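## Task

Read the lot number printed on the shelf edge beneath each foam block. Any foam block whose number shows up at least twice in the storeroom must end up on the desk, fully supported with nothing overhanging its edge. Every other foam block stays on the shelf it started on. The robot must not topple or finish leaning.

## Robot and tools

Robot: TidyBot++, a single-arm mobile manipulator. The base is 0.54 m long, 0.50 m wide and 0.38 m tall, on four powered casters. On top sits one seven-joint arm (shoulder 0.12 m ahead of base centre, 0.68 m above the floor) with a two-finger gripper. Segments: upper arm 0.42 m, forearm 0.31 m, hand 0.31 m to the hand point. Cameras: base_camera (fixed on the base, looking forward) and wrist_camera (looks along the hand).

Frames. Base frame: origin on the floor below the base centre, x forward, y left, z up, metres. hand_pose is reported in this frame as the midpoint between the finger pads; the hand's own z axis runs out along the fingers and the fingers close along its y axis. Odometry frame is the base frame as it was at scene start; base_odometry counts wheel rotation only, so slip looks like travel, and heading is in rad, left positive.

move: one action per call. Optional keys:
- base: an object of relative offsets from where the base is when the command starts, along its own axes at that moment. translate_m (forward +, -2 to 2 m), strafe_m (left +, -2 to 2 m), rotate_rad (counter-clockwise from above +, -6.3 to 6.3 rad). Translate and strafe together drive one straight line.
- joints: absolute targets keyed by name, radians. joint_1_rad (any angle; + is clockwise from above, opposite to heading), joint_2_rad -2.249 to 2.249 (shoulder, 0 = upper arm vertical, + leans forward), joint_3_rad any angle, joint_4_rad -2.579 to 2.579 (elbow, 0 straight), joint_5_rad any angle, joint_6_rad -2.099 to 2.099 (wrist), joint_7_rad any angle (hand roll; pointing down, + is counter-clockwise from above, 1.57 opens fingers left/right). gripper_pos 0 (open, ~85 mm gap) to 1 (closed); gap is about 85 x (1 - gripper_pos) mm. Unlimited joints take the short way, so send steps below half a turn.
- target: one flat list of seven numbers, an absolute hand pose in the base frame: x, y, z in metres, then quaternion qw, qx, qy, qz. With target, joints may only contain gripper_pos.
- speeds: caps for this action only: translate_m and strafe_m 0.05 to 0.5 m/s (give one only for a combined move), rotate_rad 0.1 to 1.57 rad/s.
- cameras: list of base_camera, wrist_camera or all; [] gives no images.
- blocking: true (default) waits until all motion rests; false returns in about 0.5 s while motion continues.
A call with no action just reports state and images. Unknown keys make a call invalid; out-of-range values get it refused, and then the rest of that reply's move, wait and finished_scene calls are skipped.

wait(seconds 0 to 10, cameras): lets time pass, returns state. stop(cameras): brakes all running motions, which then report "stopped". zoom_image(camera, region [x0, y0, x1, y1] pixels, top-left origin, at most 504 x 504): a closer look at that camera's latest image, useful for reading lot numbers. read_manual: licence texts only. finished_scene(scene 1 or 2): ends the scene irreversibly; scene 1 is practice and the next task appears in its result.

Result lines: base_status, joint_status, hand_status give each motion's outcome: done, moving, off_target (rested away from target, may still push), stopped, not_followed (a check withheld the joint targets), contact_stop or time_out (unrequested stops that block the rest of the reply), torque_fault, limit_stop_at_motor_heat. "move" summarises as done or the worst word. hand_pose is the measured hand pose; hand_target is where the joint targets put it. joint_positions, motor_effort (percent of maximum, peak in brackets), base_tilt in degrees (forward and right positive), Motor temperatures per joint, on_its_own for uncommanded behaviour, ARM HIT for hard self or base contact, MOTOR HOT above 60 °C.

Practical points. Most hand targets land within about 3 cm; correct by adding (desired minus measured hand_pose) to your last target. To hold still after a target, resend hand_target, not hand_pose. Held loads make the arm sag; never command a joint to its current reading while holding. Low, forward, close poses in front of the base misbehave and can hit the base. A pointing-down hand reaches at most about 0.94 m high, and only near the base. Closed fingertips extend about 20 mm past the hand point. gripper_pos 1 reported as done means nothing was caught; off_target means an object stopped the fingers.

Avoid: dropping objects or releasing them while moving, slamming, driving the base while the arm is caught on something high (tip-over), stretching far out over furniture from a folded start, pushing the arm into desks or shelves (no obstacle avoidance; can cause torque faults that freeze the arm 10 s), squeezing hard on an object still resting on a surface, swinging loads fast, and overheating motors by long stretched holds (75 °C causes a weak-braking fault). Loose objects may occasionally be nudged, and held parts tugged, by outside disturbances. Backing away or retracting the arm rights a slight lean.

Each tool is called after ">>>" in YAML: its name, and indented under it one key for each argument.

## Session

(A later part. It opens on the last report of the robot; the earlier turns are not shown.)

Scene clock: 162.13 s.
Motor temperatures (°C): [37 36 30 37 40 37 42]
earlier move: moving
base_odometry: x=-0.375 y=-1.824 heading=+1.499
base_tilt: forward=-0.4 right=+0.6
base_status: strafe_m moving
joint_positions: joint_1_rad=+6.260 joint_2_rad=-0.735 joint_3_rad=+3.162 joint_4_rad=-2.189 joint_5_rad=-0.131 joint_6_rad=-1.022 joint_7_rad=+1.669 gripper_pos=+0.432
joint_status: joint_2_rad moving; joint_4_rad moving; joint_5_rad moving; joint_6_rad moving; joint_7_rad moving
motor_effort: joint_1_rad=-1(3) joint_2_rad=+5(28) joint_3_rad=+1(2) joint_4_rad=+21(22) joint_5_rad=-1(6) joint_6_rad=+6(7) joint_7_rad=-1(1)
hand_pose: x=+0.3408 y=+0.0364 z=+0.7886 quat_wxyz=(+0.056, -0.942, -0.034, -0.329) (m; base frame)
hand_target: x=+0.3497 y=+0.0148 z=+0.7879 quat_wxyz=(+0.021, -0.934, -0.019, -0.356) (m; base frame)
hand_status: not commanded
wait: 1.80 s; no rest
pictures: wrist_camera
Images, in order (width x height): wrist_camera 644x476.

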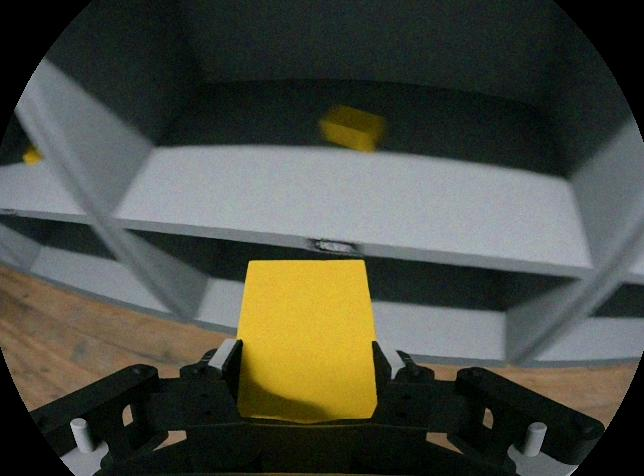

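>>> move:
  base: {"strafe_m": -1.3}
  cameras: ["wrist_camera"]

Scene clock: 165.73 s.
Motor temperatures (°C): [37 36 30 37 40 37 42]
earlier move: replaced
move: done
base_odometry: x=+0.988 y=-1.923 heading=+1.498
base_tilt: forward=-0.4 right=+0.6
base_status: strafe_m replaced; strafe_m done
joint_positions: joint_1_rad=+6.260 joint_2_rad=-0.782 joint_3_rad=+3.162 joint_4_rad=-2.261 joint_5_rad=-0.066 joint_6_rad=-0.960 joint_7_rad=+1.613 gripper_pos=+0.432
joint_status: all done
motor_effort: joint_1_rad=+0(1) joint_2_rad=+6(7) joint_3_rad=+1(2) joint_4_rad=+20(22) joint_5_rad=+0(1) joint_6_rad=+6(8) joint_7_rad=+0(1)
hand_pose: x=+0.3367 y=+0.0190 z=+0.7725 quat_wxyz=(+0.033, -0.938, -0.013, -0.344) (m; base frame)
hand_target: x=+0.3420 y=+0.0047 z=+0.7720 quat_wxyz=(+0.009, -0.931, -0.007, -0.365) (m; base frame)
hand_status: not commanded
pictures: wrist_camera
Images, in order (width x height): wrist_camera 644x476.

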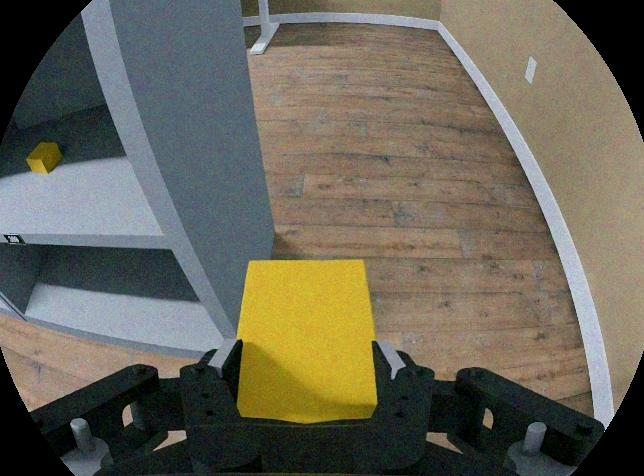

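>>> move:
  base: {"strafe_m": -0.16}
  blocking: false
  cameras: []

>>> move:
  base: {"translate_m": 1.43, "strafe_m": -0.08}
  cameras: ["wrist_camera", "base_camera"]

Scene clock: 167.40 s.
Motor temperatures (°C): [37 36 30 37 40 37 42]
move: moving
base_odometry: x=+1.053 y=-1.928 heading=+1.498
base_tilt: forward=-0.4 right=+0.6
base_status: strafe_m moving
joint_positions: joint_1_rad=+6.260 joint_2_rad=-0.782 joint_3_rad=+3.162 joint_4_rad=-2.261 joint_5_rad=-0.066 joint_6_rad=-0.960 joint_7_rad=+1.613 gripper_pos=+0.432
joint_status: not commanded
motor_effort: joint_1_rad=-1(1) joint_2_rad=+6(7) joint_3_rad=+2(2) joint_4_rad=+21(22) joint_5_rad=+0(1) joint_6_rad=+6(7) joint_7_rad=+0(1)
hand_pose: x=+0.3367 y=+0.0190 z=+0.7726 quat_wxyz=(+0.033, -0.938, -0.013, -0.344) (m; base frame)
hand_target: x=+0.3420 y=+0.0047 z=+0.7720 quat_wxyz=(+0.009, -0.931, -0.007, -0.365) (m; base frame)
hand_status: not commanded
pictures: none
No camera images: "cameras" was empty.

Scene clock: 171.63 s.
Motor temperatures (°C): [37 36 30 37 40 37 42]
earlier move: replaced
move: done
base_odometry: x=+1.237 y=-0.507 heading=+1.497
base_tilt: forward=-0.4 right=+0.6
base_status: strafe_m replaced; translate_m done; strafe_m done
joint_positions: joint_1_rad=+6.260 joint_2_rad=-0.788 joint_3_rad=+3.162 joint_4_rad=-2.261 joint_5_rad=-0.062 joint_6_rad=-0.956 joint_7_rad=+1.613 gripper_pos=+0.432
joint_status: not commanded
motor_effort: joint_1_rad=-1(1) joint_2_rad=+6(9) joint_3_rad=+1(2) joint_4_rad=+21(22) joint_5_rad=+0(1) joint_6_rad=+6(7) joint_7_rad=+0(1)
hand_pose: x=+0.3370 y=+0.0179 z=+0.7744 quat_wxyz=(+0.031, -0.937, -0.014, -0.349) (m; base frame)
hand_target: x=+0.3420 y=+0.0047 z=+0.7720 quat_wxyz=(+0.009, -0.931, -0.007, -0.365) (m; base frame)
hand_status: not commanded
pictures: base_camera, wrist_camera
Images, in order (width x height): base_camera 644x364, wrist_camera 644x476.

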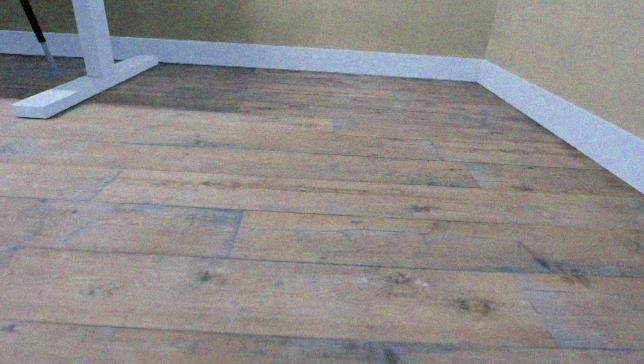

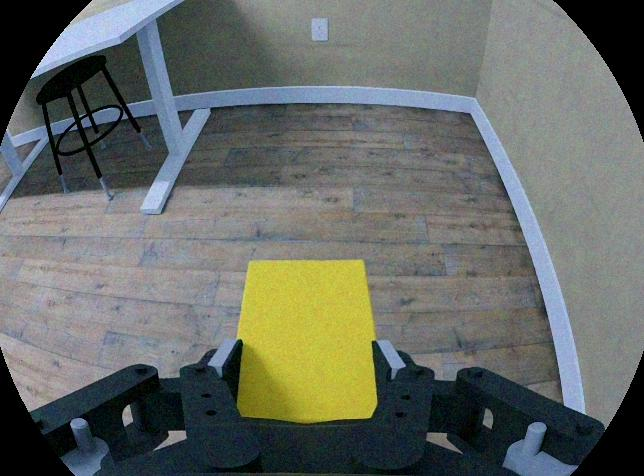

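>>> move:
  base: {"translate_m": 0.63, "strafe_m": 1.2}
  blocking: false
  cameras: []

>>> wait:
  seconds: 1.0
  cameras: []

>>> move:
  joints: {"joint_2_rad": 0.045, "joint_4_rad": -1.777, "joint_5_rad": 0.075, "joint_6_rad": -0.16, "joint_7_rad": 1.525}
  cameras: ["wrist_camera", "base_camera"]

Scene clock: 178.67 s.
Motor temperatures (°C): [37 36 30 37 40 37 42]
move: moving
base_odometry: x=+1.172 y=-0.467 heading=+1.497
base_tilt: forward=-0.4 right=+0.6
base_status: translate_m moving; strafe_m moving
joint_positions: joint_1_rad=+6.260 joint_2_rad=-0.788 joint_3_rad=+3.162 joint_4_rad=-2.261 joint_5_rad=-0.062 joint_6_rad=-0.956 joint_7_rad=+1.613 gripper_pos=+0.432
joint_status: not commanded
motor_effort: joint_1_rad=+0(1) joint_2_rad=+6(8) joint_3_rad=+0(1) joint_4_rad=+21(22) joint_5_rad=-1(1) joint_6_rad=+6(7) joint_7_rad=+0(0)
hand_pose: x=+0.3369 y=+0.0178 z=+0.7744 quat_wxyz=(+0.031, -0.937, -0.014, -0.349) (m; base frame)
hand_target: x=+0.3420 y=+0.0047 z=+0.7720 quat_wxyz=(+0.009, -0.931, -0.007, -0.365) (m; base frame)
hand_status: not commanded
pictures: none
No camera images: "cameras" was empty.

Scene clock: 179.67 s.
Motor temperatures (°C): [37 36 30 37 40 37 42]
earlier move: moving
base_odometry: x=+0.732 y=-0.192 heading=+1.497
base_tilt: forward=-0.3 right=+0.6
base_status: translate_m moving; strafe_m moving
joint_positions: joint_1_rad=+6.260 joint_2_rad=-0.788 joint_3_rad=+3.162 joint_4_rad=-2.261 joint_5_rad=-0.062 joint_6_rad=-0.956 joint_7_rad=+1.613 gripper_pos=+0.432
joint_status: not commanded
motor_effort: joint_1_rad=-1(1) joint_2_rad=+5(8) joint_3_rad=+1(1) joint_4_rad=+21(22) joint_5_rad=+0(1) joint_6_rad=+6(7) joint_7_rad=+0(1)
hand_pose: x=+0.3369 y=+0.0178 z=+0.7745 quat_wxyz=(+0.031, -0.937, -0.014, -0.349) (m; base frame)
hand_target: x=+0.3420 y=+0.0047 z=+0.7720 quat_wxyz=(+0.009, -0.931, -0.007, -0.365) (m; base frame)
hand_status: not commanded
wait: 1.00 s; no rest
pictures: none
No camera images: "cameras" was empty.

Scene clock: 182.10 s.
Motor temperatures (°C): [37 36 30 37 40 37 42]
move: done
base_odometry: x=+0.086 y=+0.209 heading=+1.497
base_tilt: forward=-0.3 right=+0.6
base_status: done
joint_positions: joint_1_rad=+6.260 joint_2_rad=+0.031 joint_3_rad=+3.161 joint_4_rad=-1.793 joint_5_rad=+0.005 joint_6_rad=-0.218 joint_7_rad=+1.568 gripper_pos=+0.432
joint_status: all done
motor_effort: joint_1_rad=+0(2) joint_2_rad=-22(24) joint_3_rad=+0(2) joint_4_rad=+22(23) joint_5_rad=+1(2) joint_6_rad=+8(9) joint_7_rad=+0(1)
hand_pose: x=+0.7141 y=+0.0033 z=+0.8820 quat_wxyz=(+0.000, -0.853, -0.003, -0.522) (m; base frame)
hand_target: x=+0.7279 y=+0.0068 z=+0.8997 quat_wxyz=(-0.009, -0.836, -0.015, -0.548) (m; base frame)
hand_status: not commanded
pictures: base_camera, wrist_camera
Images, in order (width x height): base_camera 644x364, wrist_camera 644x476.

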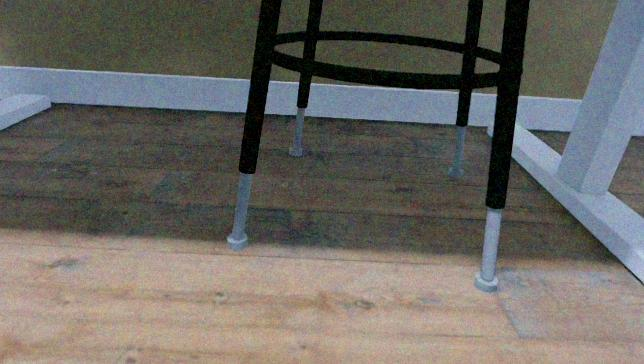

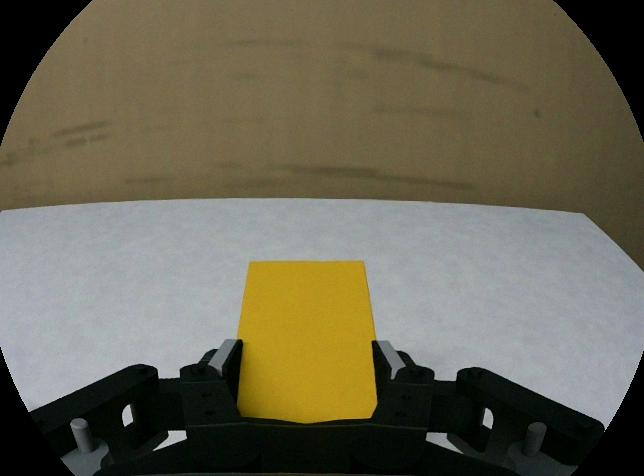

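>>> move:
  joints: {"joint_2_rad": 0.21}
  cameras: ["wrist_camera"]

Scene clock: 184.13 s.
Motor temperatures (°C): [37 36 30 37 40 37 42]
move: done
base_odometry: x=+0.086 y=+0.209 heading=+1.497
base_tilt: forward=-0.3 right=+0.6
base_status: not commanded
joint_positions: joint_1_rad=+6.260 joint_2_rad=+0.201 joint_3_rad=+3.161 joint_4_rad=-1.788 joint_5_rad=+0.006 joint_6_rad=-0.212 joint_7_rad=+1.568 gripper_pos=+0.432
joint_status: all done
motor_effort: joint_1_rad=+0(1) joint_2_rad=-27(30) joint_3_rad=+0(0) joint_4_rad=+20(23) joint_5_rad=+1(1) joint_6_rad=+7(8) joint_7_rad=+0(1)
hand_pose: x=+0.7419 y=+0.0039 z=+0.7832 quat_wxyz=(-0.002, -0.891, -0.004, -0.453) (m; base frame)
hand_target: x=+0.7554 y=+0.0076 z=+0.7967 quat_wxyz=(-0.010, -0.879, -0.017, -0.477) (m; base frame)
hand_status: not commanded
pictures: wrist_camera
Images, in order (width x height): wrist_camera 644x476.

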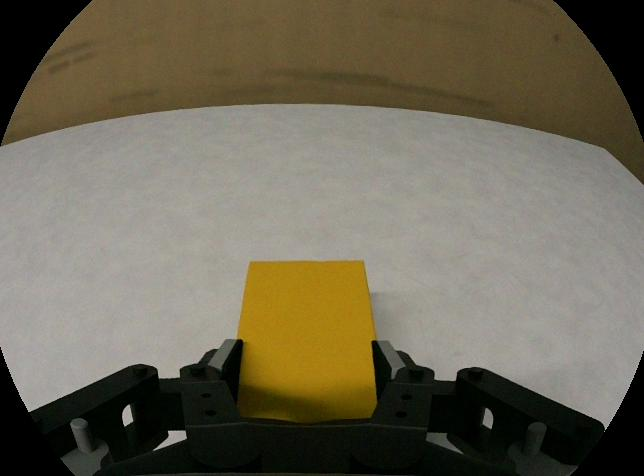

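>>> move:
  joints: {"joint_2_rad": 0.228}
  cameras: []

>>> move:
  joints: {"joint_2_rad": 0.242}
  cameras: ["wrist_camera"]

Scene clock: 184.93 s.
Motor temperatures (°C): [37 36 30 37 40 37 42]
move: done
base_odometry: x=+0.086 y=+0.209 heading=+1.497
base_tilt: forward=-0.3 right=+0.6
base_status: not commanded
joint_positions: joint_1_rad=+6.260 joint_2_rad=+0.207 joint_3_rad=+3.161 joint_4_rad=-1.788 joint_5_rad=+0.006 joint_6_rad=-0.212 joint_7_rad=+1.568 gripper_pos=+0.432
joint_status: all done
motor_effort: joint_1_rad=-1(1) joint_2_rad=-27(28) joint_3_rad=+0(0) joint_4_rad=+20(21) joint_5_rad=+1(1) joint_6_rad=+7(8) joint_7_rad=+0(1)
hand_pose: x=+0.7426 y=+0.0039 z=+0.7789 quat_wxyz=(-0.002, -0.893, -0.004, -0.450) (m; base frame)
hand_target: x=+0.7574 y=+0.0077 z=+0.7852 quat_wxyz=(-0.010, -0.883, -0.017, -0.469) (m; base frame)
hand_status: not commanded
pictures: none
No camera images: "cameras" was empty.

Scene clock: 185.47 s.
Motor temperatures (°C): [37 36 30 37 40 37 42]
move: done
base_odometry: x=+0.086 y=+0.209 heading=+1.497
base_tilt: forward=-0.3 right=+0.6
base_status: not commanded
joint_positions: joint_1_rad=+6.260 joint_2_rad=+0.213 joint_3_rad=+3.161 joint_4_rad=-1.787 joint_5_rad=+0.006 joint_6_rad=-0.211 joint_7_rad=+1.568 gripper_pos=+0.432
joint_status: all done
motor_effort: joint_1_rad=+0(1) joint_2_rad=-23(27) joint_3_rad=+0(1) joint_4_rad=+19(21) joint_5_rad=+1(1) joint_6_rad=+7(8) joint_7_rad=+0(1)
hand_pose: x=+0.7436 y=+0.0039 z=+0.7761 quat_wxyz=(-0.002, -0.894, -0.004, -0.448) (m; base frame)
hand_target: x=+0.7588 y=+0.0077 z=+0.7763 quat_wxyz=(-0.010, -0.886, -0.017, -0.463) (m; base frame)
hand_status: not commanded
pictures: wrist_camera
Images, in order (width x height): wrist_camera 644x476.

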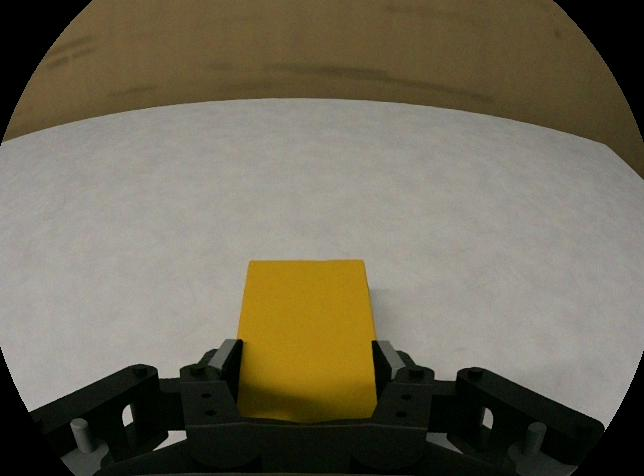

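>>> move:
  joints: {"joint_2_rad": 0.256}
  cameras: ["wrist_camera"]

Scene clock: 186.10 s.
Motor temperatures (°C): [37 36 30 37 40 37 42]
move: off_target
base_odometry: x=+0.086 y=+0.209 heading=+1.497
base_tilt: forward=-0.3 right=+0.6
base_status: not commanded
joint_positions: joint_1_rad=+6.260 joint_2_rad=+0.215 joint_3_rad=+3.161 joint_4_rad=-1.786 joint_5_rad=+0.006 joint_6_rad=-0.210 joint_7_rad=+1.568 gripper_pos=+0.432
joint_status: joint_2_rad off_target (ended at +0.215, target +0.256)
motor_effort: joint_1_rad=+0(1) joint_2_rad=-23(25) joint_3_rad=+0(0) joint_4_rad=+19(19) joint_5_rad=+1(1) joint_6_rad=+7(7) joint_7_rad=+0(0)
hand_pose: x=+0.7444 y=+0.0039 z=+0.7759 quat_wxyz=(-0.002, -0.894, -0.004, -0.449) (m; base frame)
hand_target: x=+0.7601 y=+0.0078 z=+0.7673 quat_wxyz=(-0.010, -0.889, -0.018, -0.457) (m; base frame)
hand_status: not commanded
pictures: wrist_camera
Images, in order (width x height): wrist_camera 644x476.

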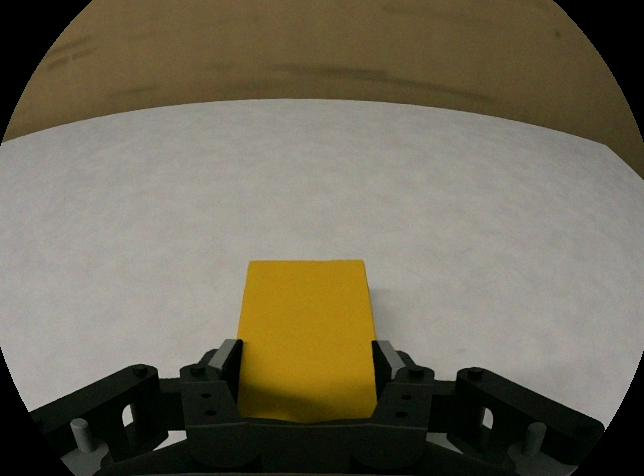

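>>> move:
  joints: {"joint_2_rad": 0.27}
  cameras: []

Scene clock: 186.77 s.
Motor temperatures (°C): [37 36 30 37 40 37 42]
move: off_target
base_odometry: x=+0.086 y=+0.209 heading=+1.497
base_tilt: forward=-0.3 right=+0.6
base_status: not commanded
joint_positions: joint_1_rad=+6.260 joint_2_rad=+0.217 joint_3_rad=+3.161 joint_4_rad=-1.784 joint_5_rad=+0.006 joint_6_rad=-0.208 joint_7_rad=+1.567 gripper_pos=+0.432
joint_status: joint_2_rad off_target (ended at +0.217, target +0.270)
motor_effort: joint_1_rad=+0(1) joint_2_rad=-22(23) joint_3_rad=+0(0) joint_4_rad=+17(19) joint_5_rad=+1(1) joint_6_rad=+6(8) joint_7_rad=+0(0)
hand_pose: x=+0.7455 y=+0.0040 z=+0.7758 quat_wxyz=(-0.002, -0.893, -0.004, -0.449) (m; base frame)
hand_target: x=+0.7612 y=+0.0078 z=+0.7583 quat_wxyz=(-0.010, -0.892, -0.018, -0.451) (m; base frame)
hand_status: not commanded
pictures: none
No camera images: "cameras" was empty.

>>> move:
  joints: {"joint_2_rad": 0.25, "gripper_pos": 0.375}
  cameras: []

>>> move:
  joints: {"gripper_pos": 0.08}
  cameras: ["wrist_camera"]

Scene clock: 187.60 s.
Motor temperatures (°C): [37 36 30 37 40 37 42]
move: done
base_odometry: x=+0.086 y=+0.209 heading=+1.497
base_tilt: forward=-0.3 right=+0.6
base_status: not commanded
joint_positions: joint_1_rad=+6.260 joint_2_rad=+0.220 joint_3_rad=+3.161 joint_4_rad=-1.783 joint_5_rad=+0.006 joint_6_rad=-0.207 joint_7_rad=+1.567 gripper_pos=+0.374
joint_status: all done
motor_effort: joint_1_rad=+0(2) joint_2_rad=-24(27) joint_3_rad=+0(1) joint_4_rad=+19(20) joint_5_rad=+1(1) joint_6_rad=+8(8) joint_7_rad=+0(0)
hand_pose: x=+0.7463 y=+0.0040 z=+0.7752 quat_wxyz=(-0.002, -0.893, -0.004, -0.449) (m; base frame)
hand_target: x=+0.7595 y=+0.0078 z=+0.7712 quat_wxyz=(-0.010, -0.888, -0.017, -0.460) (m; base frame)
hand_status: not commanded
pictures: none
No camera images: "cameras" was empty.

Scene clock: 188.30 s.
Motor temperatures (°C): [37 36 30 37 40 37 42]
move: done
base_odometry: x=+0.086 y=+0.209 heading=+1.497
base_tilt: forward=-0.3 right=+0.6
base_status: not commanded
joint_positions: joint_1_rad=+6.260 joint_2_rad=+0.225 joint_3_rad=+3.161 joint_4_rad=-1.783 joint_5_rad=+0.006 joint_6_rad=-0.207 joint_7_rad=+1.567 gripper_pos=+0.080
joint_status: all done
motor_effort: joint_1_rad=+0(1) joint_2_rad=-28(28) joint_3_rad=+0(1) joint_4_rad=+20(21) joint_5_rad=+1(1) joint_6_rad=+7(8) joint_7_rad=+0(1)
hand_pose: x=+0.7468 y=+0.0040 z=+0.7719 quat_wxyz=(-0.002, -0.895, -0.004, -0.447) (m; base frame)
hand_target: x=+0.7595 y=+0.0078 z=+0.7712 quat_wxyz=(-0.010, -0.888, -0.017, -0.460) (m; base frame)
hand_status: not commanded
pictures: wrist_camera
Images, in order (width x height): wrist_camera 644x476.

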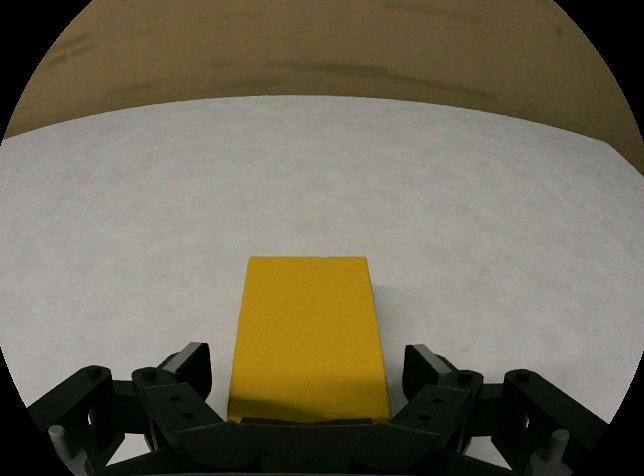

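>>> move:
  joints: {"joint_2_rad": -0.05, "gripper_pos": 0.0}
  cameras: ["wrist_camera"]

Scene clock: 189.83 s.
Motor temperatures (°C): [37 36 30 37 40 37 42]
move: done
base_odometry: x=+0.086 y=+0.209 heading=+1.497
base_tilt: forward=-0.3 right=+0.6
base_status: not commanded
joint_positions: joint_1_rad=+6.260 joint_2_rad=-0.058 joint_3_rad=+3.161 joint_4_rad=-1.781 joint_5_rad=+0.006 joint_6_rad=-0.206 joint_7_rad=+1.567 gripper_pos=+0.000
joint_status: all done
motor_effort: joint_1_rad=+0(1) joint_2_rad=-19(30) joint_3_rad=+0(1) joint_4_rad=+22(22) joint_5_rad=+1(1) joint_6_rad=+8(9) joint_7_rad=+0(1)
hand_pose: x=+0.6971 y=+0.0028 z=+0.9445 quat_wxyz=(+0.000, -0.822, -0.002, -0.569) (m; base frame)
hand_target: x=+0.7045 y=+0.0061 z=+0.9565 quat_wxyz=(-0.008, -0.809, -0.014, -0.587) (m; base frame)
hand_status: not commanded
pictures: wrist_camera
Images, in order (width x height): wrist_camera 644x476.

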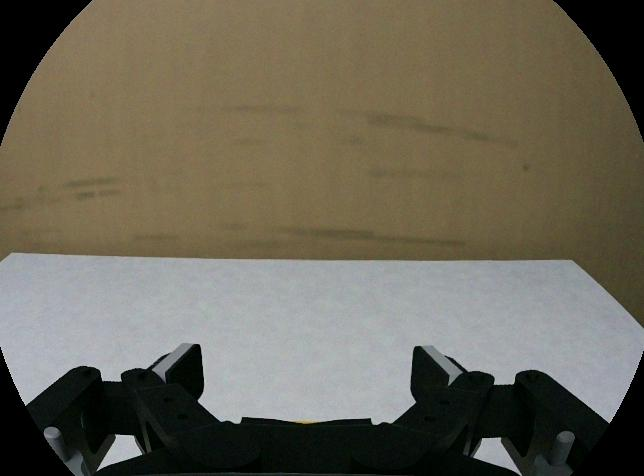

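>>> move:
  joints: {"joint_2_rad": -0.3, "joint_6_rad": -0.75}
  cameras: ["wrist_camera"]

Scene clock: 191.90 s.
Motor temperatures (°C): [37 36 30 37 40 37 42]
move: done
base_odometry: x=+0.086 y=+0.209 heading=+1.497
base_tilt: forward=-0.3 right=+0.6
base_status: not commanded
joint_positions: joint_1_rad=+6.260 joint_2_rad=-0.301 joint_3_rad=+3.161 joint_4_rad=-1.781 joint_5_rad=+0.006 joint_6_rad=-0.699 joint_7_rad=+1.567 gripper_pos=+0.000
joint_status: all done
motor_effort: joint_1_rad=-1(1) joint_2_rad=-10(21) joint_3_rad=+0(1) joint_4_rad=+21(23) joint_5_rad=+1(1) joint_6_rad=+8(9) joint_7_rad=+0(1)
hand_pose: x=+0.5629 y=+0.0007 z=+0.9342 quat_wxyz=(+0.002, -0.886, +0.000, -0.463) (m; base frame)
hand_target: x=+0.5546 y=-0.0089 z=+0.9238 quat_wxyz=(-0.019, -0.897, +0.001, -0.442) (m; base frame)
hand_status: not commanded
pictures: wrist_camera
Images, in order (width x height): wrist_camera 644x476.

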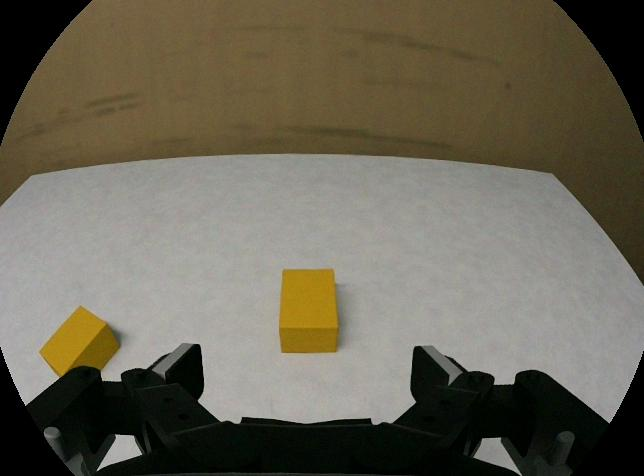

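>>> move:
  joints: {"joint_1_rad": 5.7}
  cameras: ["wrist_camera"]

Scene clock: 194.10 s.
Motor temperatures (°C): [37 36 30 37 40 37 42]
move: done
base_odometry: x=+0.086 y=+0.209 heading=+1.497
base_tilt: forward=-0.3 right=+0.6
base_status: not commanded
joint_positions: joint_1_rad=+5.718 joint_2_rad=-0.301 joint_3_rad=+3.161 joint_4_rad=-1.781 joint_5_rad=+0.008 joint_6_rad=-0.701 joint_7_rad=+1.567 gripper_pos=+0.000
joint_status: all done
motor_effort: joint_1_rad=+0(3) joint_2_rad=-10(11) joint_3_rad=+0(1) joint_4_rad=+21(23) joint_5_rad=+1(1) joint_6_rad=+7(8) joint_7_rad=+0(1)
hand_pose: x=+0.4988 y=+0.2290 z=+0.9337 quat_wxyz=(+0.125, -0.854, -0.238, -0.445) (m; base frame)
hand_target: x=+0.4944 y=+0.2212 z=+0.9238 quat_wxyz=(+0.102, -0.863, -0.244, -0.431) (m; base frame)
hand_status: not commanded
pictures: wrist_camera
Images, in order (width x height): wrist_camera 644x476.

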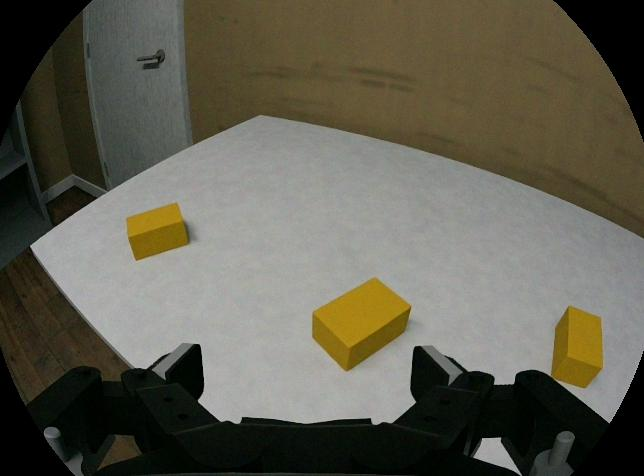

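All three of the duplicate-lot blocks are lying flat on the desk, well inside its edges, and the hand is clear of them.

>>> finished_scene:
  scene: 2

The scene is finished: the task was done.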